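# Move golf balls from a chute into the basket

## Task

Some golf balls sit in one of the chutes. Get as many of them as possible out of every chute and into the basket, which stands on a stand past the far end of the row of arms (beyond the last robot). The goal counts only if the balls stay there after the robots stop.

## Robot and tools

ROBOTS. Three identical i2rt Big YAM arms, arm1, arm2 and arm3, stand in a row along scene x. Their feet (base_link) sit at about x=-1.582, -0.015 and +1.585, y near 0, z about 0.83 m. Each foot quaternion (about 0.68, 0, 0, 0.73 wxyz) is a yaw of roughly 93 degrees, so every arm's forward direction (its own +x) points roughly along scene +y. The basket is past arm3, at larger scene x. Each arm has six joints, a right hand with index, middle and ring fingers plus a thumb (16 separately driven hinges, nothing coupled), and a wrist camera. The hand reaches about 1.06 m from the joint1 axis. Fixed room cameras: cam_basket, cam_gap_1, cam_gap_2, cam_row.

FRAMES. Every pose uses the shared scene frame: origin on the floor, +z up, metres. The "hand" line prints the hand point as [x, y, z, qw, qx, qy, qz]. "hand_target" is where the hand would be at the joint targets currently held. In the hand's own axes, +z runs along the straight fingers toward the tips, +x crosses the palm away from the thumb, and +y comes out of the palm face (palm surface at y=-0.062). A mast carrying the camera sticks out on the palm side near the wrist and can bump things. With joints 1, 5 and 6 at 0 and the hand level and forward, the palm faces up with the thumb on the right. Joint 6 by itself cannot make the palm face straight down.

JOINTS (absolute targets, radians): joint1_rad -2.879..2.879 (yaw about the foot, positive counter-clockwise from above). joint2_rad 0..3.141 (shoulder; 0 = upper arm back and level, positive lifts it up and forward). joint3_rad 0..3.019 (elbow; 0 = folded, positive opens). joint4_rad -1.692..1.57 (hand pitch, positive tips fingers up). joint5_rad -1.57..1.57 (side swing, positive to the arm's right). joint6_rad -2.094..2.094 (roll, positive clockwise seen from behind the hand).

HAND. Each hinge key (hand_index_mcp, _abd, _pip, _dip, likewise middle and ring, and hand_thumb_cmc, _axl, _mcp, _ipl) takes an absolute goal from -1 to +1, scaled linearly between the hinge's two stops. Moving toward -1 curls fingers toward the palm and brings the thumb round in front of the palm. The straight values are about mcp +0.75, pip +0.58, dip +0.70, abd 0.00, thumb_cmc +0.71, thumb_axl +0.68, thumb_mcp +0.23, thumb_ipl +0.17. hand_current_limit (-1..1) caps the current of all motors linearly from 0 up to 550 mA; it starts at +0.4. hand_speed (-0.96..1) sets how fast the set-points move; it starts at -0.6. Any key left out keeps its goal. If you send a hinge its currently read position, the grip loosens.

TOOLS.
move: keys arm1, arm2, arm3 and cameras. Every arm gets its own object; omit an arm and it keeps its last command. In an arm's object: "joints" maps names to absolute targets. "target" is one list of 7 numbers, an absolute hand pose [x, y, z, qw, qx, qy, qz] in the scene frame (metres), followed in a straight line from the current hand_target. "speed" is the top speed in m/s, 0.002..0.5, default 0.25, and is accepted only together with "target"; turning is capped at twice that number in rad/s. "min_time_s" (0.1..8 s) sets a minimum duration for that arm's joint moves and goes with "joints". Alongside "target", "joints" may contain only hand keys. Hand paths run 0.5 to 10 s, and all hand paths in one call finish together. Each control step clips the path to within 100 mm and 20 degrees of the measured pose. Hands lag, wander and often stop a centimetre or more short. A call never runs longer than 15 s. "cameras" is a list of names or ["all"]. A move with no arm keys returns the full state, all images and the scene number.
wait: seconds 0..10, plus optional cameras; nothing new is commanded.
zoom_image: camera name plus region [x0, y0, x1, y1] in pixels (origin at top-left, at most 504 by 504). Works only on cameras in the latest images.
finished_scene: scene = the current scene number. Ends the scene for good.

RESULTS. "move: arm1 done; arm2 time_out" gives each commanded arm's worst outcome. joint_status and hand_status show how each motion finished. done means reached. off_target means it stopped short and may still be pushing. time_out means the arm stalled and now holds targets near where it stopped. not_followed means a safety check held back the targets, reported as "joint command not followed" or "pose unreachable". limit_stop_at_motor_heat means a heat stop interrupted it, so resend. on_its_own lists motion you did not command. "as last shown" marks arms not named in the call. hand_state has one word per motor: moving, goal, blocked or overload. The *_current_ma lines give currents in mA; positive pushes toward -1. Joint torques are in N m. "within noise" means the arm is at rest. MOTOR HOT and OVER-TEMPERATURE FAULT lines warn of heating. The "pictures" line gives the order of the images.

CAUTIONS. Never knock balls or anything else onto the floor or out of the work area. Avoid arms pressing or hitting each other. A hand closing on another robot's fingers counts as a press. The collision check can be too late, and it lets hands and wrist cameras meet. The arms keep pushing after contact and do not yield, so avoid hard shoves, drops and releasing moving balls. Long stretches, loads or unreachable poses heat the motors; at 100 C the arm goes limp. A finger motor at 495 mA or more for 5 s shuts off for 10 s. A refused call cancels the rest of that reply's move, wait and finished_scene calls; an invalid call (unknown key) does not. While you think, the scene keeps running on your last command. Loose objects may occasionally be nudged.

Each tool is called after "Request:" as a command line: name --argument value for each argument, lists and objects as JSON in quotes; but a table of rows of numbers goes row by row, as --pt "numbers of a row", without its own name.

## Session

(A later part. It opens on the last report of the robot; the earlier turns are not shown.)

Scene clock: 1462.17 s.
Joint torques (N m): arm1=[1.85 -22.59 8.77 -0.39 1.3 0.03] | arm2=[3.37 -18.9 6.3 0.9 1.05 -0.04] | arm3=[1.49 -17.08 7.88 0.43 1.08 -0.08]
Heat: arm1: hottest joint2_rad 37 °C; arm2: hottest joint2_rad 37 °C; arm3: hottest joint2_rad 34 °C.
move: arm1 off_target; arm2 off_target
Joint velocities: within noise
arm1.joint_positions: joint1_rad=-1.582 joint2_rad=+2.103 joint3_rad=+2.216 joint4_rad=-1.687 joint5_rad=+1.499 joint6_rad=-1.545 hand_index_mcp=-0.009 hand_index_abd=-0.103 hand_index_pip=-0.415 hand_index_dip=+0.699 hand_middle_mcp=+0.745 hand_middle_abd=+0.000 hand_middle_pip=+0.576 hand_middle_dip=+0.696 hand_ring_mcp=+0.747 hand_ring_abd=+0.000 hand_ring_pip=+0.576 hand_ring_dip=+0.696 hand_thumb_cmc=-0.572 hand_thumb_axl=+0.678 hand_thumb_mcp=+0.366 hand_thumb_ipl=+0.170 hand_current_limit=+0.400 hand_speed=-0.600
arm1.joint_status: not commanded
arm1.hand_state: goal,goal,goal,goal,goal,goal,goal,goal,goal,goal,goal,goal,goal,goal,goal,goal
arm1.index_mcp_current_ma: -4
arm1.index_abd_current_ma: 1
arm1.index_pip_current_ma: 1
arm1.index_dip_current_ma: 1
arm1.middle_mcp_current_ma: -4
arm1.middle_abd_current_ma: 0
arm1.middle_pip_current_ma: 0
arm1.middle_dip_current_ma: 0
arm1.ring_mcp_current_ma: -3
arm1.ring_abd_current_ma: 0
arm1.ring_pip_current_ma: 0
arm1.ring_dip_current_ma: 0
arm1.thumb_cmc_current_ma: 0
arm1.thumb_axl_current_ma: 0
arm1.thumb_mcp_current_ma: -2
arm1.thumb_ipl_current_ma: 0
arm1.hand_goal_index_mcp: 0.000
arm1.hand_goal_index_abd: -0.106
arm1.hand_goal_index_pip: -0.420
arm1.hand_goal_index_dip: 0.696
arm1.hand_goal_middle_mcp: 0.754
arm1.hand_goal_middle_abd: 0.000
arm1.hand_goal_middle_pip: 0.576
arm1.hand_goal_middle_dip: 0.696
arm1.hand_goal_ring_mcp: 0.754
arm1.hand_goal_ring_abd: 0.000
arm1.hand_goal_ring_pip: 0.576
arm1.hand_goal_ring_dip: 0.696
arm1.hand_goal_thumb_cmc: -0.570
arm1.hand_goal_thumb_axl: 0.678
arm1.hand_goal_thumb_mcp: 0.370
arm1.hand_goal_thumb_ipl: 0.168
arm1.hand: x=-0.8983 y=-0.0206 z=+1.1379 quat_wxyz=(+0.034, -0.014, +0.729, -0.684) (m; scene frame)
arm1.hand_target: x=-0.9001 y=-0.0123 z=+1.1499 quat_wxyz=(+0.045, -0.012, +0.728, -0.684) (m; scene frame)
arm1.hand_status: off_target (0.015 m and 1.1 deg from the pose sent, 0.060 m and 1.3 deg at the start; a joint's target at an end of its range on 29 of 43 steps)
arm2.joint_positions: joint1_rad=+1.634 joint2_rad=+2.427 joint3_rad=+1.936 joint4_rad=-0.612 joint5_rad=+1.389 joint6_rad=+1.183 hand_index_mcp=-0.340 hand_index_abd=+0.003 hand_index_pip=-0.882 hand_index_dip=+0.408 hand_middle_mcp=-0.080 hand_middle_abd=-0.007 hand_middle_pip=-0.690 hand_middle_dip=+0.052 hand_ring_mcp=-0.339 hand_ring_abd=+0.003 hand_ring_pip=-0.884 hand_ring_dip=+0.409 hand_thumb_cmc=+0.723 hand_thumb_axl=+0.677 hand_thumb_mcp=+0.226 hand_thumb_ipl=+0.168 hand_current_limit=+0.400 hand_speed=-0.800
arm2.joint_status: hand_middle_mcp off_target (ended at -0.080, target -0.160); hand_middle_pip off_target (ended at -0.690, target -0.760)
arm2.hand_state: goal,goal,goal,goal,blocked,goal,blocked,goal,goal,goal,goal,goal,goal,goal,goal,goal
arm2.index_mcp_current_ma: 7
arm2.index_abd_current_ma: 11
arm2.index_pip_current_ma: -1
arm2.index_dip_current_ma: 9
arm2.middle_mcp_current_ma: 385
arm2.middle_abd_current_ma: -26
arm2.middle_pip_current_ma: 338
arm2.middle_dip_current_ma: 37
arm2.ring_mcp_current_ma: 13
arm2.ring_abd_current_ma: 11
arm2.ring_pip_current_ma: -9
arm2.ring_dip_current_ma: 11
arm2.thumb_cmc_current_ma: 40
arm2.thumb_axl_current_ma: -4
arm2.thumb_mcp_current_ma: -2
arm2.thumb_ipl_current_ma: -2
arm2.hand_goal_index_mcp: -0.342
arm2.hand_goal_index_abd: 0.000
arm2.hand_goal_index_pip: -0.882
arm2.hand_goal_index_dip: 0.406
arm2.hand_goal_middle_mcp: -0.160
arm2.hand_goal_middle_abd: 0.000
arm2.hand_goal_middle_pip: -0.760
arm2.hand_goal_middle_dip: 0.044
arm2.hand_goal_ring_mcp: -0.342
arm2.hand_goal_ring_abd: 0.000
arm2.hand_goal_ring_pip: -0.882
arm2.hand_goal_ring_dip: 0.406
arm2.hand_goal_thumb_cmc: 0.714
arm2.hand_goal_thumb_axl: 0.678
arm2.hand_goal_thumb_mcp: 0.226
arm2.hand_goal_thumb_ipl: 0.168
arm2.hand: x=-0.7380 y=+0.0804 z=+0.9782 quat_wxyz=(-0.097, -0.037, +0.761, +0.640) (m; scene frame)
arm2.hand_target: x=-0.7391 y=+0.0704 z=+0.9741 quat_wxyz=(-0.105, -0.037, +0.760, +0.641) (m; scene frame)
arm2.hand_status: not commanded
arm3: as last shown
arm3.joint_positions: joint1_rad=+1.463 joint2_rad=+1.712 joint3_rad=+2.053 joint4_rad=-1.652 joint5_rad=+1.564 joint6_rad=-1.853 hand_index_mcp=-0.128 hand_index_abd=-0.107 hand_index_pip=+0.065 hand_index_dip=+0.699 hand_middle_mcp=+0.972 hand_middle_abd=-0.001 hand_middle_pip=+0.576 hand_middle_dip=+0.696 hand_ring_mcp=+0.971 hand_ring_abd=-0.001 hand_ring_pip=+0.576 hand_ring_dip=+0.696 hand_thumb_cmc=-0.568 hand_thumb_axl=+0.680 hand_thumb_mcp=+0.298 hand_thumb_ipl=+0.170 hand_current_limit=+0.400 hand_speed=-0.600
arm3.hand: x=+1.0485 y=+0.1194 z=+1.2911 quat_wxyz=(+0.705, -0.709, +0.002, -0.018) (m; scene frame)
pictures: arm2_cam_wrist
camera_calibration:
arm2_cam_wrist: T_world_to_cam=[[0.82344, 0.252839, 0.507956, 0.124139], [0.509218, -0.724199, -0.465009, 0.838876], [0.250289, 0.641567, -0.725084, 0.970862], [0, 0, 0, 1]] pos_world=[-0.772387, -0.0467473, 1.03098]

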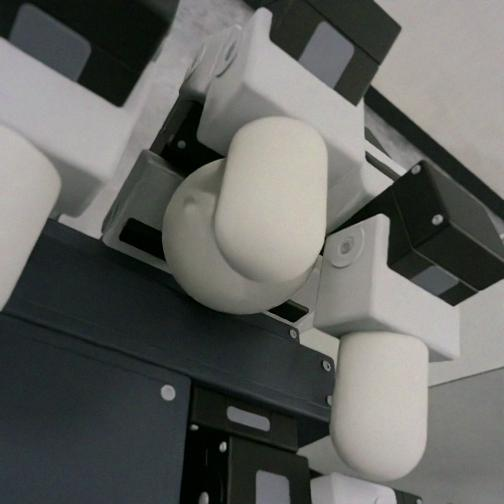

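Request:
move --arm1 '{"joints":{"joint1_rad":-1.40,"joint2_rad":1.3,"joint3_rad":1.2,"joint4_rad":-1.35,"joint6_rad":-1.56,"hand_speed":-0.4,"hand_index_mcp":0.144,"hand_index_pip":-0.812,"hand_thumb_mcp":0.34},"min_time_s":3}' --arm2 '{"joints":{"joint2_rad":1.85,"joint3_rad":1.95,"joint4_rad":-1.16},"min_time_s":4}' --cameras '["arm2_cam_wrist"]'

Request:
move --arm1 '{"joints":{"joint1_rad":-0.8,"joint2_rad":1.3,"joint3_rad":1.65,"joint4_rad":-1.6,"joint5_rad":-0.4,"joint6_rad":0.5},"min_time_s":6}' --arm2 '{"joints":{"joint1_rad":-1.45,"joint2_rad":1.7,"joint3_rad":1.75,"joint4_rad":0.2,"joint5_rad":0,"joint6_rad":0.12},"min_time_s":6}' --cameras '["arm2_cam_wrist"]'

Scene clock: 1481.97 s.
Joint torques (N m): arm1=[2.14 -11.05 8.77 0.84 1.29 -0.15] | arm2=[3.49 -16.67 7.95 0.21 1.06 -0.06] | arm3=[1.49 -17.14 7.88 0.43 1.09 -0.09]
Heat: arm1: hottest joint2_rad 36 °C; arm2: hottest joint2_rad 37 °C; arm3: hottest joint2_rad 33 °C.
move: arm1 done; arm2 done
Joint velocities: within noise
arm1.joint_positions: joint1_rad=-1.417 joint2_rad=+1.315 joint3_rad=+1.197 joint4_rad=-1.364 joint5_rad=+1.499 joint6_rad=-1.550 hand_index_mcp=+0.134 hand_index_abd=-0.103 hand_index_pip=-0.806 hand_index_dip=+0.699 hand_middle_mcp=+0.745 hand_middle_abd=+0.000 hand_middle_pip=+0.576 hand_middle_dip=+0.696 hand_ring_mcp=+0.747 hand_ring_abd=+0.000 hand_ring_pip=+0.576 hand_ring_dip=+0.696 hand_thumb_cmc=-0.572 hand_thumb_axl=+0.678 hand_thumb_mcp=+0.341 hand_thumb_ipl=+0.170 hand_current_limit=+0.400 hand_speed=-0.400
arm1.joint_status: all done
arm1.hand_state: goal,goal,goal,goal,goal,goal,goal,goal,goal,goal,goal,goal,goal,goal,goal,goal
arm1.index_mcp_current_ma: -5
arm1.index_abd_current_ma: 0
arm1.index_pip_current_ma: 2
arm1.index_dip_current_ma: 1
arm1.middle_mcp_current_ma: -4
arm1.middle_abd_current_ma: 0
arm1.middle_pip_current_ma: 0
arm1.middle_dip_current_ma: 0
arm1.ring_mcp_current_ma: -3
arm1.ring_abd_current_ma: 0
arm1.ring_pip_current_ma: 0
arm1.ring_dip_current_ma: 0
arm1.thumb_cmc_current_ma: 0
arm1.thumb_axl_current_ma: 0
arm1.thumb_mcp_current_ma: 0
arm1.thumb_ipl_current_ma: 0
arm1.hand_goal_index_mcp: 0.144
arm1.hand_goal_index_abd: -0.106
arm1.hand_goal_index_pip: -0.812
arm1.hand_goal_index_dip: 0.696
arm1.hand_goal_middle_mcp: 0.754
arm1.hand_goal_middle_abd: 0.000
arm1.hand_goal_middle_pip: 0.576
arm1.hand_goal_middle_dip: 0.696
arm1.hand_goal_ring_mcp: 0.754
arm1.hand_goal_ring_abd: 0.000
arm1.hand_goal_ring_pip: 0.576
arm1.hand_goal_ring_dip: 0.696
arm1.hand_goal_thumb_cmc: -0.570
arm1.hand_goal_thumb_axl: 0.678
arm1.hand_goal_thumb_mcp: 0.340
arm1.hand_goal_thumb_ipl: 0.168
arm1.hand: x=-1.1463 y=+0.0326 z=+1.1421 quat_wxyz=(+0.121, -0.045, +0.727, -0.675) (m; scene frame)
arm1.hand_target: x=-1.1458 y=+0.0398 z=+1.1495 quat_wxyz=(+0.135, -0.044, +0.726, -0.673) (m; scene frame)
arm1.hand_status: not commanded
arm2.joint_positions: joint1_rad=+1.634 joint2_rad=+1.884 joint3_rad=+1.936 joint4_rad=-1.154 joint5_rad=+1.389 joint6_rad=+1.183 hand_index_mcp=-0.340 hand_index_abd=+0.003 hand_index_pip=-0.882 hand_index_dip=+0.408 hand_middle_mcp=-0.080 hand_middle_abd=-0.007 hand_middle_pip=-0.690 hand_middle_dip=+0.052 hand_ring_mcp=-0.339 hand_ring_abd=+0.003 hand_ring_pip=-0.884 hand_ring_dip=+0.409 hand_thumb_cmc=+0.723 hand_thumb_axl=+0.677 hand_thumb_mcp=+0.226 hand_thumb_ipl=+0.168 hand_current_limit=+0.400 hand_speed=-0.800
arm2.joint_status: all done
arm2.hand_state: goal,goal,goal,goal,blocked,goal,blocked,goal,goal,goal,goal,goal,goal,goal,goal,goal
arm2.index_mcp_current_ma: 7
arm2.index_abd_current_ma: 11
arm2.index_pip_current_ma: -1
arm2.index_dip_current_ma: 9
arm2.middle_mcp_current_ma: 385
arm2.middle_abd_current_ma: -26
arm2.middle_pip_current_ma: 338
arm2.middle_dip_current_ma: 37
arm2.ring_mcp_current_ma: 13
arm2.ring_abd_current_ma: 11
arm2.ring_pip_current_ma: -9
arm2.ring_dip_current_ma: 11
arm2.thumb_cmc_current_ma: 40
arm2.thumb_axl_current_ma: -4
arm2.thumb_mcp_current_ma: -2
arm2.thumb_ipl_current_ma: -2
arm2.hand_goal_index_mcp: -0.342
arm2.hand_goal_index_abd: 0.000
arm2.hand_goal_index_pip: -0.882
arm2.hand_goal_index_dip: 0.406
arm2.hand_goal_middle_mcp: -0.160
arm2.hand_goal_middle_abd: 0.000
arm2.hand_goal_middle_pip: -0.760
arm2.hand_goal_middle_dip: 0.044
arm2.hand_goal_ring_mcp: -0.342
arm2.hand_goal_ring_abd: 0.000
arm2.hand_goal_ring_pip: -0.882
arm2.hand_goal_ring_dip: 0.406
arm2.hand_goal_thumb_cmc: 0.714
arm2.hand_goal_thumb_axl: 0.678
arm2.hand_goal_thumb_mcp: 0.226
arm2.hand_goal_thumb_ipl: 0.168
arm2.hand: x=-0.6291 y=+0.0932 z=+1.3195 quat_wxyz=(-0.098, -0.037, +0.761, +0.640) (m; scene frame)
arm2.hand_target: x=-0.6170 y=+0.0863 z=+1.3446 quat_wxyz=(-0.120, -0.025, +0.759, +0.639) (m; scene frame)
arm2.hand_status: not commanded
arm3: as last shown
pictures: arm2_cam_wrist
camera_calibration:
arm2_cam_wrist: T_world_to_cam=[[0.824198, 0.252938, 0.506675, -0.140058], [0.508532, -0.724264, -0.465658, 0.951874], [0.249184, 0.641455, -0.725564, 1.18291], [0, 0, 0, 1]] pos_world=[-0.663384, -0.033947, 1.37249]

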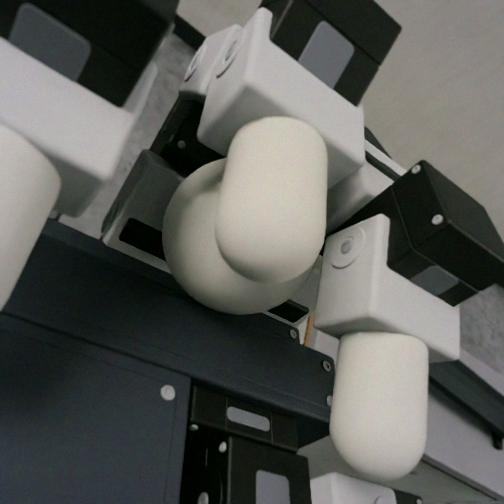

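Scene clock: 1488.70 s.
Joint torques (N m): arm1=[2.32 -11.52 13.34 0.34 -0.43 -0.09] | arm2=[2.37 -17.67 7.92 2.66 -0.14 -0.22] | arm3=[1.49 -17.08 7.87 0.43 1.09 -0.09]
Heat: arm1: hottest joint2_rad 36 °C; arm2: hottest joint2_rad 37 °C; arm3: hottest joint2_rad 33 °C.
move: arm1 done; arm2 done
Joint velocities: within noise
arm1.joint_positions: joint1_rad=-0.815 joint2_rad=+1.315 joint3_rad=+1.594 joint4_rad=-1.589 joint5_rad=-0.398 joint6_rad=+0.490 hand_index_mcp=+0.148 hand_index_abd=-0.104 hand_index_pip=-0.807 hand_index_dip=+0.699 hand_middle_mcp=+0.752 hand_middle_abd=+0.000 hand_middle_pip=+0.576 hand_middle_dip=+0.696 hand_ring_mcp=+0.752 hand_ring_abd=+0.000 hand_ring_pip=+0.576 hand_ring_dip=+0.696 hand_thumb_cmc=-0.569 hand_thumb_axl=+0.678 hand_thumb_mcp=+0.338 hand_thumb_ipl=+0.169 hand_current_limit=+0.400 hand_speed=-0.400
arm1.joint_status: all done
arm1.hand_state: goal,goal,goal,goal,goal,goal,goal,goal,goal,goal,goal,goal,goal,goal,goal,goal
arm1.index_mcp_current_ma: 1
arm1.index_abd_current_ma: 0
arm1.index_pip_current_ma: 2
arm1.index_dip_current_ma: 1
arm1.middle_mcp_current_ma: 0
arm1.middle_abd_current_ma: 0
arm1.middle_pip_current_ma: 0
arm1.middle_dip_current_ma: 0
arm1.ring_mcp_current_ma: 0
arm1.ring_abd_current_ma: 0
arm1.ring_pip_current_ma: 0
arm1.ring_dip_current_ma: 0
arm1.thumb_cmc_current_ma: 0
arm1.thumb_axl_current_ma: 0
arm1.thumb_mcp_current_ma: 0
arm1.thumb_ipl_current_ma: 0
arm1.hand_goal_index_mcp: 0.144
arm1.hand_goal_index_abd: -0.106
arm1.hand_goal_index_pip: -0.812
arm1.hand_goal_index_dip: 0.696
arm1.hand_goal_middle_mcp: 0.754
arm1.hand_goal_middle_abd: 0.000
arm1.hand_goal_middle_pip: 0.576
arm1.hand_goal_middle_dip: 0.696
arm1.hand_goal_ring_mcp: 0.754
arm1.hand_goal_ring_abd: 0.000
arm1.hand_goal_ring_pip: 0.576
arm1.hand_goal_ring_dip: 0.696
arm1.hand_goal_thumb_cmc: -0.570
arm1.hand_goal_thumb_axl: 0.678
arm1.hand_goal_thumb_mcp: 0.340
arm1.hand_goal_thumb_ipl: 0.168
arm1.hand: x=-1.2668 y=+0.4706 z=+1.2232 quat_wxyz=(-0.173, +0.538, +0.811, +0.149) (m; scene frame)
arm1.hand_target: x=-1.2730 y=+0.4748 z=+1.2560 quat_wxyz=(-0.172, +0.529, +0.813, +0.176) (m; scene frame)
arm1.hand_status: not commanded
arm2.joint_positions: joint1_rad=-1.457 joint2_rad=+1.742 joint3_rad=+1.750 joint4_rad=+0.178 joint5_rad=+0.001 joint6_rad=+0.129 hand_index_mcp=-0.341 hand_index_abd=+0.003 hand_index_pip=-0.882 hand_index_dip=+0.408 hand_middle_mcp=-0.080 hand_middle_abd=-0.007 hand_middle_pip=-0.690 hand_middle_dip=+0.052 hand_ring_mcp=-0.340 hand_ring_abd=+0.003 hand_ring_pip=-0.884 hand_ring_dip=+0.409 hand_thumb_cmc=+0.723 hand_thumb_axl=+0.677 hand_thumb_mcp=+0.226 hand_thumb_ipl=+0.168 hand_current_limit=+0.400 hand_speed=-0.800
arm2.joint_status: all done
arm2.hand_state: goal,goal,goal,goal,blocked,goal,blocked,goal,goal,goal,goal,goal,goal,goal,goal,goal
arm2.index_mcp_current_ma: 6
arm2.index_abd_current_ma: 11
arm2.index_pip_current_ma: -1
arm2.index_dip_current_ma: 9
arm2.middle_mcp_current_ma: 385
arm2.middle_abd_current_ma: -27
arm2.middle_pip_current_ma: 338
arm2.middle_dip_current_ma: 37
arm2.ring_mcp_current_ma: 8
arm2.ring_abd_current_ma: 11
arm2.ring_pip_current_ma: -9
arm2.ring_dip_current_ma: 11
arm2.thumb_cmc_current_ma: 40
arm2.thumb_axl_current_ma: -4
arm2.thumb_mcp_current_ma: -2
arm2.thumb_ipl_current_ma: -2
arm2.hand_goal_index_mcp: -0.342
arm2.hand_goal_index_abd: 0.000
arm2.hand_goal_index_pip: -0.882
arm2.hand_goal_index_dip: 0.406
arm2.hand_goal_middle_mcp: -0.160
arm2.hand_goal_middle_abd: 0.000
arm2.hand_goal_middle_pip: -0.760
arm2.hand_goal_middle_dip: 0.044
arm2.hand_goal_ring_mcp: -0.342
arm2.hand_goal_ring_abd: 0.000
arm2.hand_goal_ring_pip: -0.882
arm2.hand_goal_ring_dip: 0.406
arm2.hand_goal_thumb_cmc: 0.714
arm2.hand_goal_thumb_axl: 0.678
arm2.hand_goal_thumb_mcp: 0.226
arm2.hand_goal_thumb_ipl: 0.168
arm2.hand: x=+0.7524 y=+0.0681 z=+1.4433 quat_wxyz=(+0.456, +0.447, +0.463, +0.614) (m; scene frame)
arm2.hand_target: x=+0.7282 y=+0.0703 z=+1.4793 quat_wxyz=(+0.469, +0.426, +0.449, +0.630) (m; scene frame)
arm2.hand_status: not commanded
arm3: as last shown
pictures: arm2_cam_wrist
camera_calibration:
arm2_cam_wrist: T_world_to_cam=[[0.0611526, -0.872795, 0.484241, -0.651853], [-0.54879, -0.434638, -0.714087, 1.42309], [0.833721, -0.222078, -0.50556, 0.245987], [0, 0, 0, 1]] pos_world=[0.615755, 0.104224, 1.45622]

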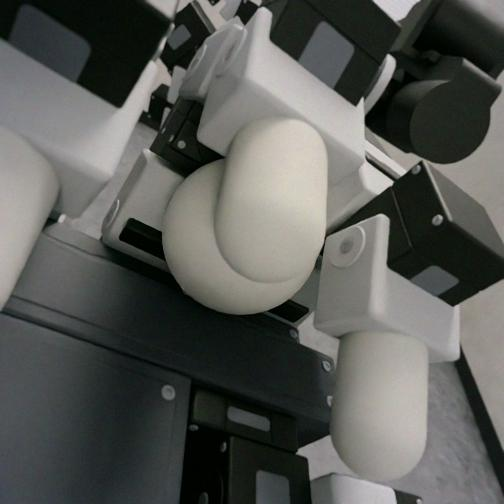

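Request:
move --arm1 '{"joints":{"joint1_rad":0.116,"joint2_rad":1.2,"joint3_rad":1.15,"joint4_rad":-1.47,"joint5_rad":-1.522,"joint6_rad":1.63},"min_time_s":6}' --arm2 '{"joints":{"joint1_rad":-1.490,"joint2_rad":2.2,"joint3_rad":1.70,"joint4_rad":0.65,"joint6_rad":0.113},"min_time_s":4}' --cameras '["arm2_cam_wrist"]'

Request:
move --arm1 '{"joints":{"joint2_rad":1.81,"joint3_rad":1.423,"joint4_rad":-1.172},"min_time_s":5}' --arm2 '{"joints":{"joint2_rad":2.369,"joint3_rad":1.676,"joint4_rad":0.82},"min_time_s":3}' --cameras '["arm2_cam_wrist","arm1_cam_wrist","cam_row"]'

Scene clock: 1498.37 s.
Joint torques (N m): arm1=[2.2 -9.76 8.68 0.64 -1.35 0.04] | arm2=[0.73 -18.32 7.15 2.69 -0.14 -0.26] | arm3=[1.49 -17.14 7.9 0.43 1.09 -0.08]
Heat: arm1: hottest joint2_rad 36 °C; arm2: hottest joint2_rad 37 °C; arm3: hottest joint2_rad 33 °C.
move: arm1 done; arm2 done
Joint velocities: within noise
arm1.joint_positions: joint1_rad=+0.100 joint2_rad=+1.217 joint3_rad=+1.147 joint4_rad=-1.483 joint5_rad=-1.519 joint6_rad=+1.619 hand_index_mcp=+0.143 hand_index_abd=-0.104 hand_index_pip=-0.807 hand_index_dip=+0.699 hand_middle_mcp=+0.746 hand_middle_abd=+0.000 hand_middle_pip=+0.576 hand_middle_dip=+0.696 hand_ring_mcp=+0.747 hand_ring_abd=+0.000 hand_ring_pip=+0.576 hand_ring_dip=+0.696 hand_thumb_cmc=-0.568 hand_thumb_axl=+0.678 hand_thumb_mcp=+0.338 hand_thumb_ipl=+0.169 hand_current_limit=+0.400 hand_speed=-0.400
arm1.joint_status: all done
arm1.hand_state: goal,goal,goal,goal,goal,goal,goal,goal,goal,goal,goal,goal,goal,goal,goal,goal
arm1.index_mcp_current_ma: 0
arm1.index_abd_current_ma: 0
arm1.index_pip_current_ma: 2
arm1.index_dip_current_ma: 1
arm1.middle_mcp_current_ma: -4
arm1.middle_abd_current_ma: 0
arm1.middle_pip_current_ma: 0
arm1.middle_dip_current_ma: 0
arm1.ring_mcp_current_ma: -3
arm1.ring_abd_current_ma: 0
arm1.ring_pip_current_ma: 0
arm1.ring_dip_current_ma: 0
arm1.thumb_cmc_current_ma: 0
arm1.thumb_axl_current_ma: 0
arm1.thumb_mcp_current_ma: 0
arm1.thumb_ipl_current_ma: 0
arm1.hand_goal_index_mcp: 0.144
arm1.hand_goal_index_abd: -0.106
arm1.hand_goal_index_pip: -0.812
arm1.hand_goal_index_dip: 0.696
arm1.hand_goal_middle_mcp: 0.754
arm1.hand_goal_middle_abd: 0.000
arm1.hand_goal_middle_pip: 0.576
arm1.hand_goal_middle_dip: 0.696
arm1.hand_goal_ring_mcp: 0.754
arm1.hand_goal_ring_abd: 0.000
arm1.hand_goal_ring_pip: 0.576
arm1.hand_goal_ring_dip: 0.696
arm1.hand_goal_thumb_cmc: -0.570
arm1.hand_goal_thumb_axl: 0.678
arm1.hand_goal_thumb_mcp: 0.340
arm1.hand_goal_thumb_ipl: 0.168
arm1.hand: x=-1.8062 y=+0.3773 z=+1.1480 quat_wxyz=(-0.429, +0.477, +0.549, -0.536) (m; scene frame)
arm1.hand_target: x=-1.8105 y=+0.3723 z=+1.1543 quat_wxyz=(-0.432, +0.467, +0.556, -0.535) (m; scene frame)
arm1.hand_status: not commanded
arm2.joint_positions: joint1_rad=-1.476 joint2_rad=+2.194 joint3_rad=+1.698 joint4_rad=+0.628 joint5_rad=+0.001 joint6_rad=+0.123 hand_index_mcp=-0.341 hand_index_abd=+0.003 hand_index_pip=-0.882 hand_index_dip=+0.408 hand_middle_mcp=-0.080 hand_middle_abd=-0.007 hand_middle_pip=-0.690 hand_middle_dip=+0.052 hand_ring_mcp=-0.341 hand_ring_abd=+0.003 hand_ring_pip=-0.884 hand_ring_dip=+0.409 hand_thumb_cmc=+0.723 hand_thumb_axl=+0.677 hand_thumb_mcp=+0.226 hand_thumb_ipl=+0.168 hand_current_limit=+0.400 hand_speed=-0.800
arm2.joint_status: all done
arm2.hand_state: goal,goal,goal,goal,blocked,goal,blocked,goal,goal,goal,goal,goal,goal,goal,goal,goal
arm2.index_mcp_current_ma: 5
arm2.index_abd_current_ma: 11
arm2.index_pip_current_ma: -1
arm2.index_dip_current_ma: 9
arm2.middle_mcp_current_ma: 385
arm2.middle_abd_current_ma: -27
arm2.middle_pip_current_ma: 338
arm2.middle_dip_current_ma: 37
arm2.ring_mcp_current_ma: 5
arm2.ring_abd_current_ma: 11
arm2.ring_pip_current_ma: -9
arm2.ring_dip_current_ma: 11
arm2.thumb_cmc_current_ma: 40
arm2.thumb_axl_current_ma: -4
arm2.thumb_mcp_current_ma: -2
arm2.thumb_ipl_current_ma: -2
arm2.hand_goal_index_mcp: -0.342
arm2.hand_goal_index_abd: 0.000
arm2.hand_goal_index_pip: -0.882
arm2.hand_goal_index_dip: 0.406
arm2.hand_goal_middle_mcp: -0.160
arm2.hand_goal_middle_abd: 0.000
arm2.hand_goal_middle_pip: -0.760
arm2.hand_goal_middle_dip: 0.044
arm2.hand_goal_ring_mcp: -0.342
arm2.hand_goal_ring_abd: 0.000
arm2.hand_goal_ring_pip: -0.882
arm2.hand_goal_ring_dip: 0.406
arm2.hand_goal_thumb_cmc: 0.714
arm2.hand_goal_thumb_axl: 0.678
arm2.hand_goal_thumb_mcp: 0.226
arm2.hand_goal_thumb_ipl: 0.168
arm2.hand: x=+0.8537 y=+0.0686 z=+1.1515 quat_wxyz=(+0.454, +0.464, +0.475, +0.594) (m; scene frame)
arm2.hand_target: x=+0.8536 y=+0.0573 z=+1.1526 quat_wxyz=(+0.464, +0.461, +0.469, +0.594) (m; scene frame)
arm2.hand_status: not commanded
arm3: as last shown
pictures: arm2_cam_wrist
camera_calibration:
arm2_cam_wrist: T_world_to_cam=[[0.0690854, -0.866844, 0.493771, -0.534423], [-0.593496, -0.433549, -0.678083, 1.26712], [0.801866, -0.246205, -0.54442, 0.0877004], [0, 0, 0, 1]] pos_world=[0.718627, 0.107689, 1.17084]

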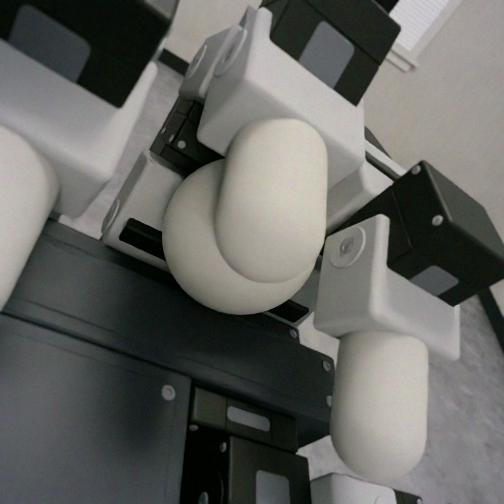

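Scene clock: 1503.80 s.
Joint torques (N m): arm1=[2.14 -15.5 11.45 0.53 -1.3 0.04] | arm2=[0.85 -18.43 6.26 2.62 -0.13 -0.24] | arm3=[1.49 -17.14 7.87 0.42 1.09 -0.08]
Heat: arm1: hottest joint2_rad 36 °C; arm2: hottest joint2_rad 37 °C; arm3: hottest joint2_rad 32 °C.
move: arm1 done; arm2 done
Joint velocities: within noise
arm1.joint_positions: joint1_rad=+0.100 joint2_rad=+1.801 joint3_rad=+1.374 joint4_rad=-1.184 joint5_rad=-1.520 joint6_rad=+1.620 hand_index_mcp=+0.143 hand_index_abd=-0.104 hand_index_pip=-0.807 hand_index_dip=+0.699 hand_middle_mcp=+0.746 hand_middle_abd=+0.000 hand_middle_pip=+0.576 hand_middle_dip=+0.696 hand_ring_mcp=+0.747 hand_ring_abd=+0.000 hand_ring_pip=+0.576 hand_ring_dip=+0.696 hand_thumb_cmc=-0.569 hand_thumb_axl=+0.678 hand_thumb_mcp=+0.338 hand_thumb_ipl=+0.169 hand_current_limit=+0.400 hand_speed=-0.400
arm1.joint_status: all done
arm1.hand_state: goal,goal,goal,goal,goal,goal,goal,goal,goal,goal,goal,goal,goal,goal,goal,goal
arm1.index_mcp_current_ma: 0
arm1.index_abd_current_ma: 0
arm1.index_pip_current_ma: 2
arm1.index_dip_current_ma: 1
arm1.middle_mcp_current_ma: -4
arm1.middle_abd_current_ma: 0
arm1.middle_pip_current_ma: 0
arm1.middle_dip_current_ma: 0
arm1.ring_mcp_current_ma: -3
arm1.ring_abd_current_ma: 0
arm1.ring_pip_current_ma: 0
arm1.ring_dip_current_ma: 0
arm1.thumb_cmc_current_ma: 0
arm1.thumb_axl_current_ma: 0
arm1.thumb_mcp_current_ma: 0
arm1.thumb_ipl_current_ma: 0
arm1.hand_goal_index_mcp: 0.144
arm1.hand_goal_index_abd: -0.106
arm1.hand_goal_index_pip: -0.812
arm1.hand_goal_index_dip: 0.696
arm1.hand_goal_middle_mcp: 0.754
arm1.hand_goal_middle_abd: 0.000
arm1.hand_goal_middle_pip: 0.576
arm1.hand_goal_middle_dip: 0.696
arm1.hand_goal_ring_mcp: 0.754
arm1.hand_goal_ring_abd: 0.000
arm1.hand_goal_ring_pip: 0.576
arm1.hand_goal_ring_dip: 0.696
arm1.hand_goal_thumb_cmc: -0.570
arm1.hand_goal_thumb_axl: 0.678
arm1.hand_goal_thumb_mcp: 0.340
arm1.hand_goal_thumb_ipl: 0.168
arm1.hand: x=-1.8367 y=+0.5498 z=+0.9905 quat_wxyz=(-0.412, +0.492, +0.535, -0.549) (m; scene frame)
arm1.hand_target: x=-1.8472 y=+0.5627 z=+1.0022 quat_wxyz=(-0.421, +0.477, +0.548, -0.543) (m; scene frame)
arm1.hand_status: not commanded
arm2.joint_positions: joint1_rad=-1.476 joint2_rad=+2.358 joint3_rad=+1.677 joint4_rad=+0.797 joint5_rad=+0.001 joint6_rad=+0.123 hand_index_mcp=-0.341 hand_index_abd=+0.003 hand_index_pip=-0.882 hand_index_dip=+0.408 hand_middle_mcp=-0.080 hand_middle_abd=-0.007 hand_middle_pip=-0.690 hand_middle_dip=+0.052 hand_ring_mcp=-0.341 hand_ring_abd=+0.003 hand_ring_pip=-0.884 hand_ring_dip=+0.409 hand_thumb_cmc=+0.723 hand_thumb_axl=+0.677 hand_thumb_mcp=+0.226 hand_thumb_ipl=+0.168 hand_current_limit=+0.400 hand_speed=-0.800
arm2.joint_status: all done
arm2.hand_state: goal,goal,goal,goal,blocked,goal,blocked,goal,goal,goal,goal,goal,goal,goal,goal,goal
arm2.index_mcp_current_ma: 5
arm2.index_abd_current_ma: 11
arm2.index_pip_current_ma: -1
arm2.index_dip_current_ma: 9
arm2.middle_mcp_current_ma: 385
arm2.middle_abd_current_ma: -27
arm2.middle_pip_current_ma: 338
arm2.middle_dip_current_ma: 37
arm2.ring_mcp_current_ma: 5
arm2.ring_abd_current_ma: 11
arm2.ring_pip_current_ma: -9
arm2.ring_dip_current_ma: 11
arm2.thumb_cmc_current_ma: 40
arm2.thumb_axl_current_ma: -4
arm2.thumb_mcp_current_ma: -2
arm2.thumb_ipl_current_ma: -2
arm2.hand_goal_index_mcp: -0.342
arm2.hand_goal_index_abd: 0.000
arm2.hand_goal_index_pip: -0.882
arm2.hand_goal_index_dip: 0.406
arm2.hand_goal_middle_mcp: -0.160
arm2.hand_goal_middle_abd: 0.000
arm2.hand_goal_middle_pip: -0.760
arm2.hand_goal_middle_dip: 0.044
arm2.hand_goal_ring_mcp: -0.342
arm2.hand_goal_ring_abd: 0.000
arm2.hand_goal_ring_pip: -0.882
arm2.hand_goal_ring_dip: 0.406
arm2.hand_goal_thumb_cmc: 0.714
arm2.hand_goal_thumb_axl: 0.678
arm2.hand_goal_thumb_mcp: 0.226
arm2.hand_goal_thumb_ipl: 0.168
arm2.hand: x=+0.8547 y=+0.0687 z=+1.0393 quat_wxyz=(+0.450, +0.469, +0.479, +0.590) (m; scene frame)
arm2.hand_target: x=+0.8541 y=+0.0573 z=+1.0354 quat_wxyz=(+0.459, +0.467, +0.476, +0.588) (m; scene frame)
arm2.hand_status: not commanded
arm3: as last shown
pictures: arm1_cam_wrist, arm2_cam_wrist, cam_row
camera_calibration:
arm1_cam_wrist: T_world_to_cam=[[0.122136, -0.81973, -0.559576, 1.26771], [0.774311, -0.274009, 0.570404, 0.959669], [-0.620906, -0.502953, 0.60126, -1.3367], [0, 0, 0, 1]] pos_world=[-1.72788, 0.629842, 0.96569]
arm2_cam_wrist: T_world_to_cam=[[0.0774028, -0.865429, 0.495016, -0.487504], [-0.604845, -0.435462, -0.666735, 1.18977], [0.792572, -0.247801, -0.557157, 0.0471991], [0, 0, 0, 1]] pos_world=[0.71995, 0.107893, 1.06088]

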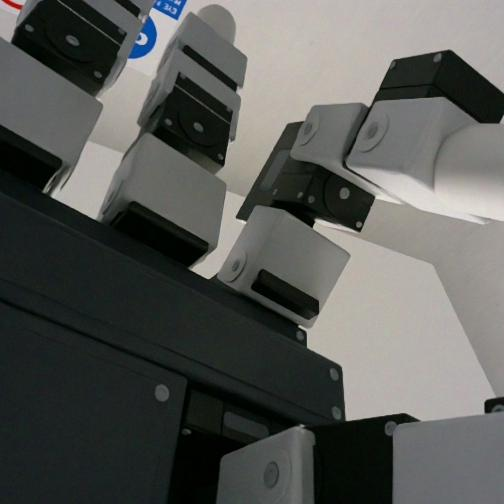

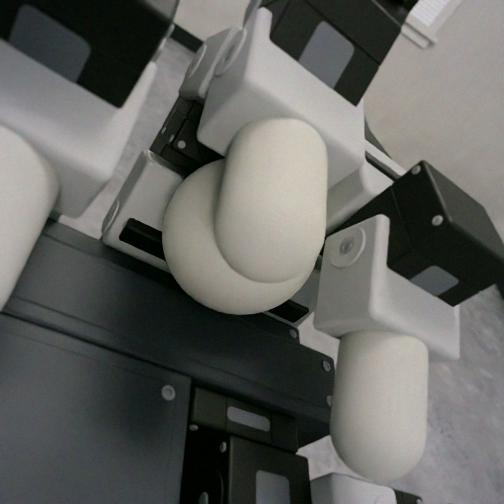

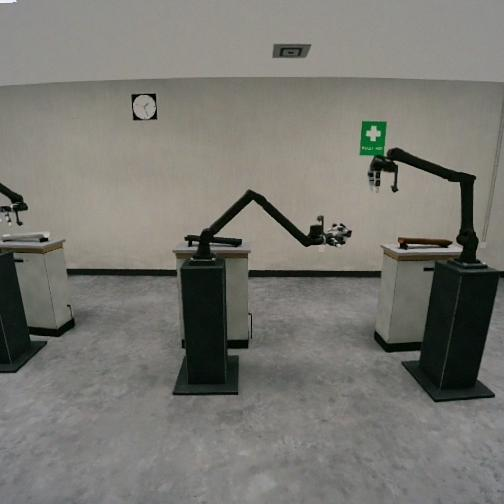

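Request:
move --arm1 '{"joints":{"joint2_rad":1.93,"joint3_rad":1.317,"joint4_rad":-0.952,"hand_index_mcp":-0.13,"hand_index_pip":-0.42},"min_time_s":3}' --arm2 '{"joints":{"hand_speed":-0.85,"hand_middle_mcp":0.2,"hand_middle_pip":-0.5,"hand_middle_dip":0.3}}' --cameras '["arm2_cam_wrist"]'

Request:
move --arm1 '{"joints":{"joint2_rad":1.970,"joint3_rad":1.304,"joint4_rad":-0.894},"min_time_s":3}' --arm2 '{"joints":{"hand_middle_mcp":0.75,"hand_middle_pip":0.3,"hand_middle_dip":0.696}}' --cameras '["arm2_cam_wrist","arm1_cam_wrist"]'

Scene clock: 1510.57 s.
Joint torques (N m): arm1=[2.08 -16.38 6.95 0.59 -1.29 0.03] | arm2=[0.85 -18.14 6.28 2.71 -0.12 -0.23] | arm3=[1.49 -17.2 7.87 0.42 1.09 -0.09]
Heat: arm1: hottest joint2_rad 35 °C; arm2: hottest joint2_rad 38 °C; arm3: hottest joint2_rad 32 °C.
move: arm1 done; arm2 done
Joint velocities: within noise
arm1.joint_positions: joint1_rad=+0.100 joint2_rad=+1.919 joint3_rad=+1.315 joint4_rad=-0.965 joint5_rad=-1.520 joint6_rad=+1.620 hand_index_mcp=-0.130 hand_index_abd=-0.104 hand_index_pip=-0.421 hand_index_dip=+0.699 hand_middle_mcp=+0.746 hand_middle_abd=+0.000 hand_middle_pip=+0.576 hand_middle_dip=+0.696 hand_ring_mcp=+0.747 hand_ring_abd=+0.000 hand_ring_pip=+0.576 hand_ring_dip=+0.696 hand_thumb_cmc=-0.569 hand_thumb_axl=+0.678 hand_thumb_mcp=+0.338 hand_thumb_ipl=+0.169 hand_current_limit=+0.400 hand_speed=-0.400
arm1.joint_status: all done
arm1.hand_state: goal,goal,goal,goal,goal,goal,goal,goal,goal,goal,goal,goal,goal,goal,goal,goal
arm1.index_mcp_current_ma: 0
arm1.index_abd_current_ma: 0
arm1.index_pip_current_ma: 0
arm1.index_dip_current_ma: 1
arm1.middle_mcp_current_ma: -4
arm1.middle_abd_current_ma: 0
arm1.middle_pip_current_ma: 0
arm1.middle_dip_current_ma: 0
arm1.ring_mcp_current_ma: -3
arm1.ring_abd_current_ma: 0
arm1.ring_pip_current_ma: 0
arm1.ring_dip_current_ma: 0
arm1.thumb_cmc_current_ma: 0
arm1.thumb_axl_current_ma: 0
arm1.thumb_mcp_current_ma: 0
arm1.thumb_ipl_current_ma: 0
arm1.hand_goal_index_mcp: -0.130
arm1.hand_goal_index_abd: -0.106
arm1.hand_goal_index_pip: -0.420
arm1.hand_goal_index_dip: 0.696
arm1.hand_goal_middle_mcp: 0.754
arm1.hand_goal_middle_abd: 0.000
arm1.hand_goal_middle_pip: 0.576
arm1.hand_goal_middle_dip: 0.696
arm1.hand_goal_ring_mcp: 0.754
arm1.hand_goal_ring_abd: 0.000
arm1.hand_goal_ring_pip: 0.576
arm1.hand_goal_ring_dip: 0.696
arm1.hand_goal_thumb_cmc: -0.570
arm1.hand_goal_thumb_axl: 0.678
arm1.hand_goal_thumb_mcp: 0.340
arm1.hand_goal_thumb_ipl: 0.168
arm1.hand: x=-1.8386 y=+0.5632 z=+0.9102 quat_wxyz=(-0.425, +0.482, +0.545, -0.540) (m; scene frame)
arm1.hand_target: x=-1.8462 y=+0.5605 z=+0.9058 quat_wxyz=(-0.419, +0.479, +0.546, -0.545) (m; scene frame)
arm1.hand_status: not commanded
arm2.joint_positions: joint1_rad=-1.476 joint2_rad=+2.358 joint3_rad=+1.677 joint4_rad=+0.797 joint5_rad=+0.001 joint6_rad=+0.123 hand_index_mcp=-0.341 hand_index_abd=+0.003 hand_index_pip=-0.882 hand_index_dip=+0.408 hand_middle_mcp=+0.203 hand_middle_abd=-0.003 hand_middle_pip=-0.505 hand_middle_dip=+0.297 hand_ring_mcp=-0.341 hand_ring_abd=+0.003 hand_ring_pip=-0.884 hand_ring_dip=+0.409 hand_thumb_cmc=+0.723 hand_thumb_axl=+0.677 hand_thumb_mcp=+0.226 hand_thumb_ipl=+0.168 hand_current_limit=+0.400 hand_speed=-0.850
arm2.joint_status: all done
arm2.hand_state: goal,goal,goal,goal,goal,goal,goal,goal,goal,goal,goal,goal,goal,goal,goal,goal
arm2.index_mcp_current_ma: 5
arm2.index_abd_current_ma: 11
arm2.index_pip_current_ma: -1
arm2.index_dip_current_ma: 9
arm2.middle_mcp_current_ma: 12
arm2.middle_abd_current_ma: -13
arm2.middle_pip_current_ma: -21
arm2.middle_dip_current_ma: -14
arm2.ring_mcp_current_ma: 5
arm2.ring_abd_current_ma: 11
arm2.ring_pip_current_ma: -9
arm2.ring_dip_current_ma: 11
arm2.thumb_cmc_current_ma: 40
arm2.thumb_axl_current_ma: -4
arm2.thumb_mcp_current_ma: -2
arm2.thumb_ipl_current_ma: -2
arm2.hand_goal_index_mcp: -0.342
arm2.hand_goal_index_abd: 0.000
arm2.hand_goal_index_pip: -0.882
arm2.hand_goal_index_dip: 0.406
arm2.hand_goal_middle_mcp: 0.200
arm2.hand_goal_middle_abd: 0.000
arm2.hand_goal_middle_pip: -0.500
arm2.hand_goal_middle_dip: 0.300
arm2.hand_goal_ring_mcp: -0.342
arm2.hand_goal_ring_abd: 0.000
arm2.hand_goal_ring_pip: -0.882
arm2.hand_goal_ring_dip: 0.406
arm2.hand_goal_thumb_cmc: 0.714
arm2.hand_goal_thumb_axl: 0.678
arm2.hand_goal_thumb_mcp: 0.226
arm2.hand_goal_thumb_ipl: 0.168
arm2.hand: x=+0.8547 y=+0.0687 z=+1.0393 quat_wxyz=(+0.450, +0.469, +0.479, +0.590) (m; scene frame)
arm2.hand_target: x=+0.8541 y=+0.0573 z=+1.0354 quat_wxyz=(+0.459, +0.467, +0.476, +0.588) (m; scene frame)
arm2.hand_status: not commanded
arm3: as last shown
pictures: arm2_cam_wrist
camera_calibration:
arm2_cam_wrist: T_world_to_cam=[[0.0774028, -0.865429, 0.495016, -0.487504], [-0.604845, -0.435462, -0.666735, 1.18977], [0.792572, -0.247801, -0.557157, 0.0471991], [0, 0, 0, 1]] pos_world=[0.71995, 0.107893, 1.06088]

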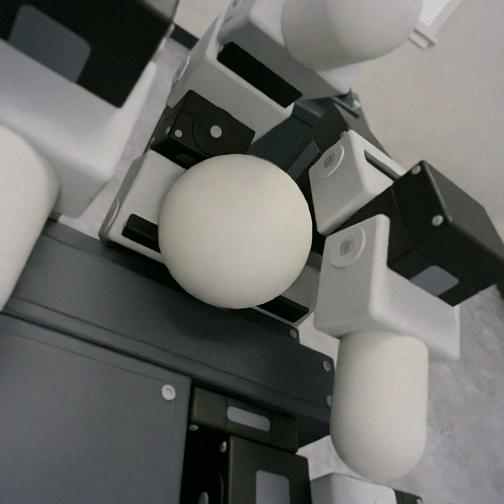

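Scene clock: 1513.87 s.
Joint torques (N m): arm1=[2.08 -15.79 6.37 0.76 -1.18 -0.03] | arm2=[0.85 -18.43 6.32 2.76 -0.13 -0.23] | arm3=[1.44 -17.14 7.87 0.42 1.09 -0.09]
Heat: arm1: hottest joint2_rad 35 °C; arm2: hottest joint2_rad 38 °C; arm3: hottest joint2_rad 32 °C.
move: arm1 done; arm2 done
Joint velocities: within noise
arm1.joint_positions: joint1_rad=+0.100 joint2_rad=+1.949 joint3_rad=+1.307 joint4_rad=-0.910 joint5_rad=-1.523 joint6_rad=+1.627 hand_index_mcp=-0.142 hand_index_abd=-0.104 hand_index_pip=-0.432 hand_index_dip=+0.690 hand_middle_mcp=+0.746 hand_middle_abd=+0.000 hand_middle_pip=+0.576 hand_middle_dip=+0.696 hand_ring_mcp=+0.747 hand_ring_abd=+0.000 hand_ring_pip=+0.576 hand_ring_dip=+0.696 hand_thumb_cmc=-0.569 hand_thumb_axl=+0.678 hand_thumb_mcp=+0.338 hand_thumb_ipl=+0.169 hand_current_limit=+0.400 hand_speed=-0.400
arm1.joint_status: all done
arm1.hand_state: goal,goal,goal,goal,goal,goal,goal,goal,goal,goal,goal,goal,goal,goal,goal,goal
arm1.index_mcp_current_ma: -7
arm1.index_abd_current_ma: 0
arm1.index_pip_current_ma: -6
arm1.index_dip_current_ma: -2
arm1.middle_mcp_current_ma: -4
arm1.middle_abd_current_ma: 0
arm1.middle_pip_current_ma: 0
arm1.middle_dip_current_ma: 0
arm1.ring_mcp_current_ma: -3
arm1.ring_abd_current_ma: 0
arm1.ring_pip_current_ma: 0
arm1.ring_dip_current_ma: 0
arm1.thumb_cmc_current_ma: 0
arm1.thumb_axl_current_ma: 0
arm1.thumb_mcp_current_ma: 0
arm1.thumb_ipl_current_ma: 0
arm1.hand_goal_index_mcp: -0.130
arm1.hand_goal_index_abd: -0.106
arm1.hand_goal_index_pip: -0.420
arm1.hand_goal_index_dip: 0.696
arm1.hand_goal_middle_mcp: 0.754
arm1.hand_goal_middle_abd: 0.000
arm1.hand_goal_middle_pip: 0.576
arm1.hand_goal_middle_dip: 0.696
arm1.hand_goal_ring_mcp: 0.754
arm1.hand_goal_ring_abd: 0.000
arm1.hand_goal_ring_pip: 0.576
arm1.hand_goal_ring_dip: 0.696
arm1.hand_goal_thumb_cmc: -0.570
arm1.hand_goal_thumb_axl: 0.678
arm1.hand_goal_thumb_mcp: 0.340
arm1.hand_goal_thumb_ipl: 0.168
arm1.hand: x=-1.8394 y=+0.5667 z=+0.8926 quat_wxyz=(-0.428, +0.478, +0.546, -0.538) (m; scene frame)
arm1.hand_target: x=-1.8463 y=+0.5621 z=+0.8812 quat_wxyz=(-0.421, +0.477, +0.547, -0.544) (m; scene frame)
arm1.hand_status: not commanded
arm2.joint_positions: joint1_rad=-1.476 joint2_rad=+2.358 joint3_rad=+1.677 joint4_rad=+0.797 joint5_rad=+0.001 joint6_rad=+0.123 hand_index_mcp=-0.341 hand_index_abd=+0.003 hand_index_pip=-0.882 hand_index_dip=+0.408 hand_middle_mcp=+0.758 hand_middle_abd=-0.003 hand_middle_pip=+0.300 hand_middle_dip=+0.694 hand_ring_mcp=-0.341 hand_ring_abd=+0.003 hand_ring_pip=-0.884 hand_ring_dip=+0.409 hand_thumb_cmc=+0.723 hand_thumb_axl=+0.677 hand_thumb_mcp=+0.226 hand_thumb_ipl=+0.168 hand_current_limit=+0.400 hand_speed=-0.850
arm2.joint_status: all done
arm2.hand_state: goal,goal,goal,goal,goal,goal,goal,goal,goal,goal,goal,goal,goal,goal,goal,goal
arm2.index_mcp_current_ma: 5
arm2.index_abd_current_ma: 11
arm2.index_pip_current_ma: -1
arm2.index_dip_current_ma: 9
arm2.middle_mcp_current_ma: 36
arm2.middle_abd_current_ma: -12
arm2.middle_pip_current_ma: -1
arm2.middle_dip_current_ma: -10
arm2.ring_mcp_current_ma: 5
arm2.ring_abd_current_ma: 11
arm2.ring_pip_current_ma: -9
arm2.ring_dip_current_ma: 11
arm2.thumb_cmc_current_ma: 40
arm2.thumb_axl_current_ma: -4
arm2.thumb_mcp_current_ma: -2
arm2.thumb_ipl_current_ma: -2
arm2.hand_goal_index_mcp: -0.342
arm2.hand_goal_index_abd: 0.000
arm2.hand_goal_index_pip: -0.882
arm2.hand_goal_index_dip: 0.406
arm2.hand_goal_middle_mcp: 0.750
arm2.hand_goal_middle_abd: 0.000
arm2.hand_goal_middle_pip: 0.300
arm2.hand_goal_middle_dip: 0.696
arm2.hand_goal_ring_mcp: -0.342
arm2.hand_goal_ring_abd: 0.000
arm2.hand_goal_ring_pip: -0.882
arm2.hand_goal_ring_dip: 0.406
arm2.hand_goal_thumb_cmc: 0.714
arm2.hand_goal_thumb_axl: 0.678
arm2.hand_goal_thumb_mcp: 0.226
arm2.hand_goal_thumb_ipl: 0.168
arm2.hand: x=+0.8547 y=+0.0687 z=+1.0393 quat_wxyz=(+0.450, +0.469, +0.479, +0.590) (m; scene frame)
arm2.hand_target: x=+0.8541 y=+0.0573 z=+1.0354 quat_wxyz=(+0.459, +0.467, +0.476, +0.588) (m; scene frame)
arm2.hand_status: not commanded
arm3: as last shown
pictures: arm1_cam_wrist, arm2_cam_wrist
camera_calibration:
arm1_cam_wrist: T_world_to_cam=[[0.114836, -0.79018, -0.60202, 1.23483], [0.781187, -0.30253, 0.546098, 1.0727], [-0.613645, -0.533002, 0.582537, -1.22401], [0, 0, 0, 1]] pos_world=[-1.73089, 0.647867, 0.870622]
arm2_cam_wrist: T_world_to_cam=[[0.0774028, -0.865429, 0.495016, -0.487504], [-0.604845, -0.435462, -0.666735, 1.18977], [0.792572, -0.247801, -0.557157, 0.0471991], [0, 0, 0, 1]] pos_world=[0.71995, 0.107893, 1.06088]

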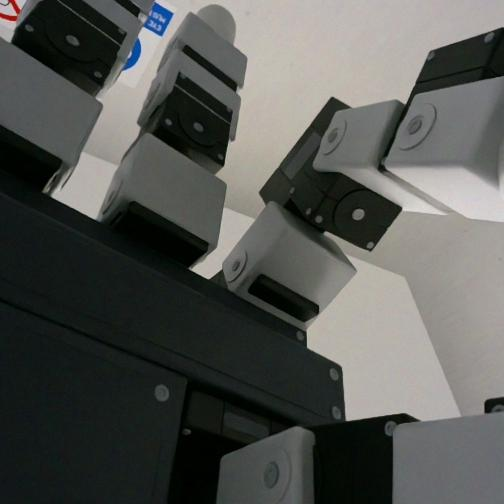

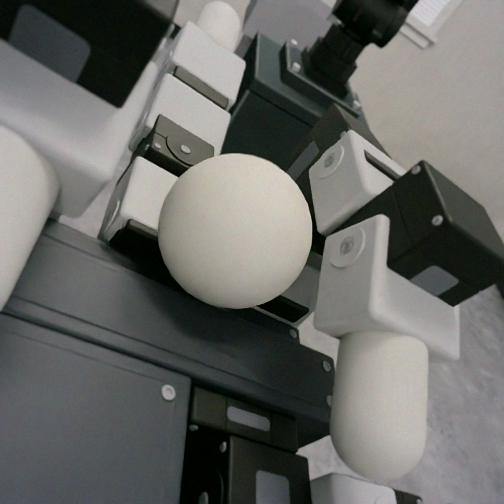

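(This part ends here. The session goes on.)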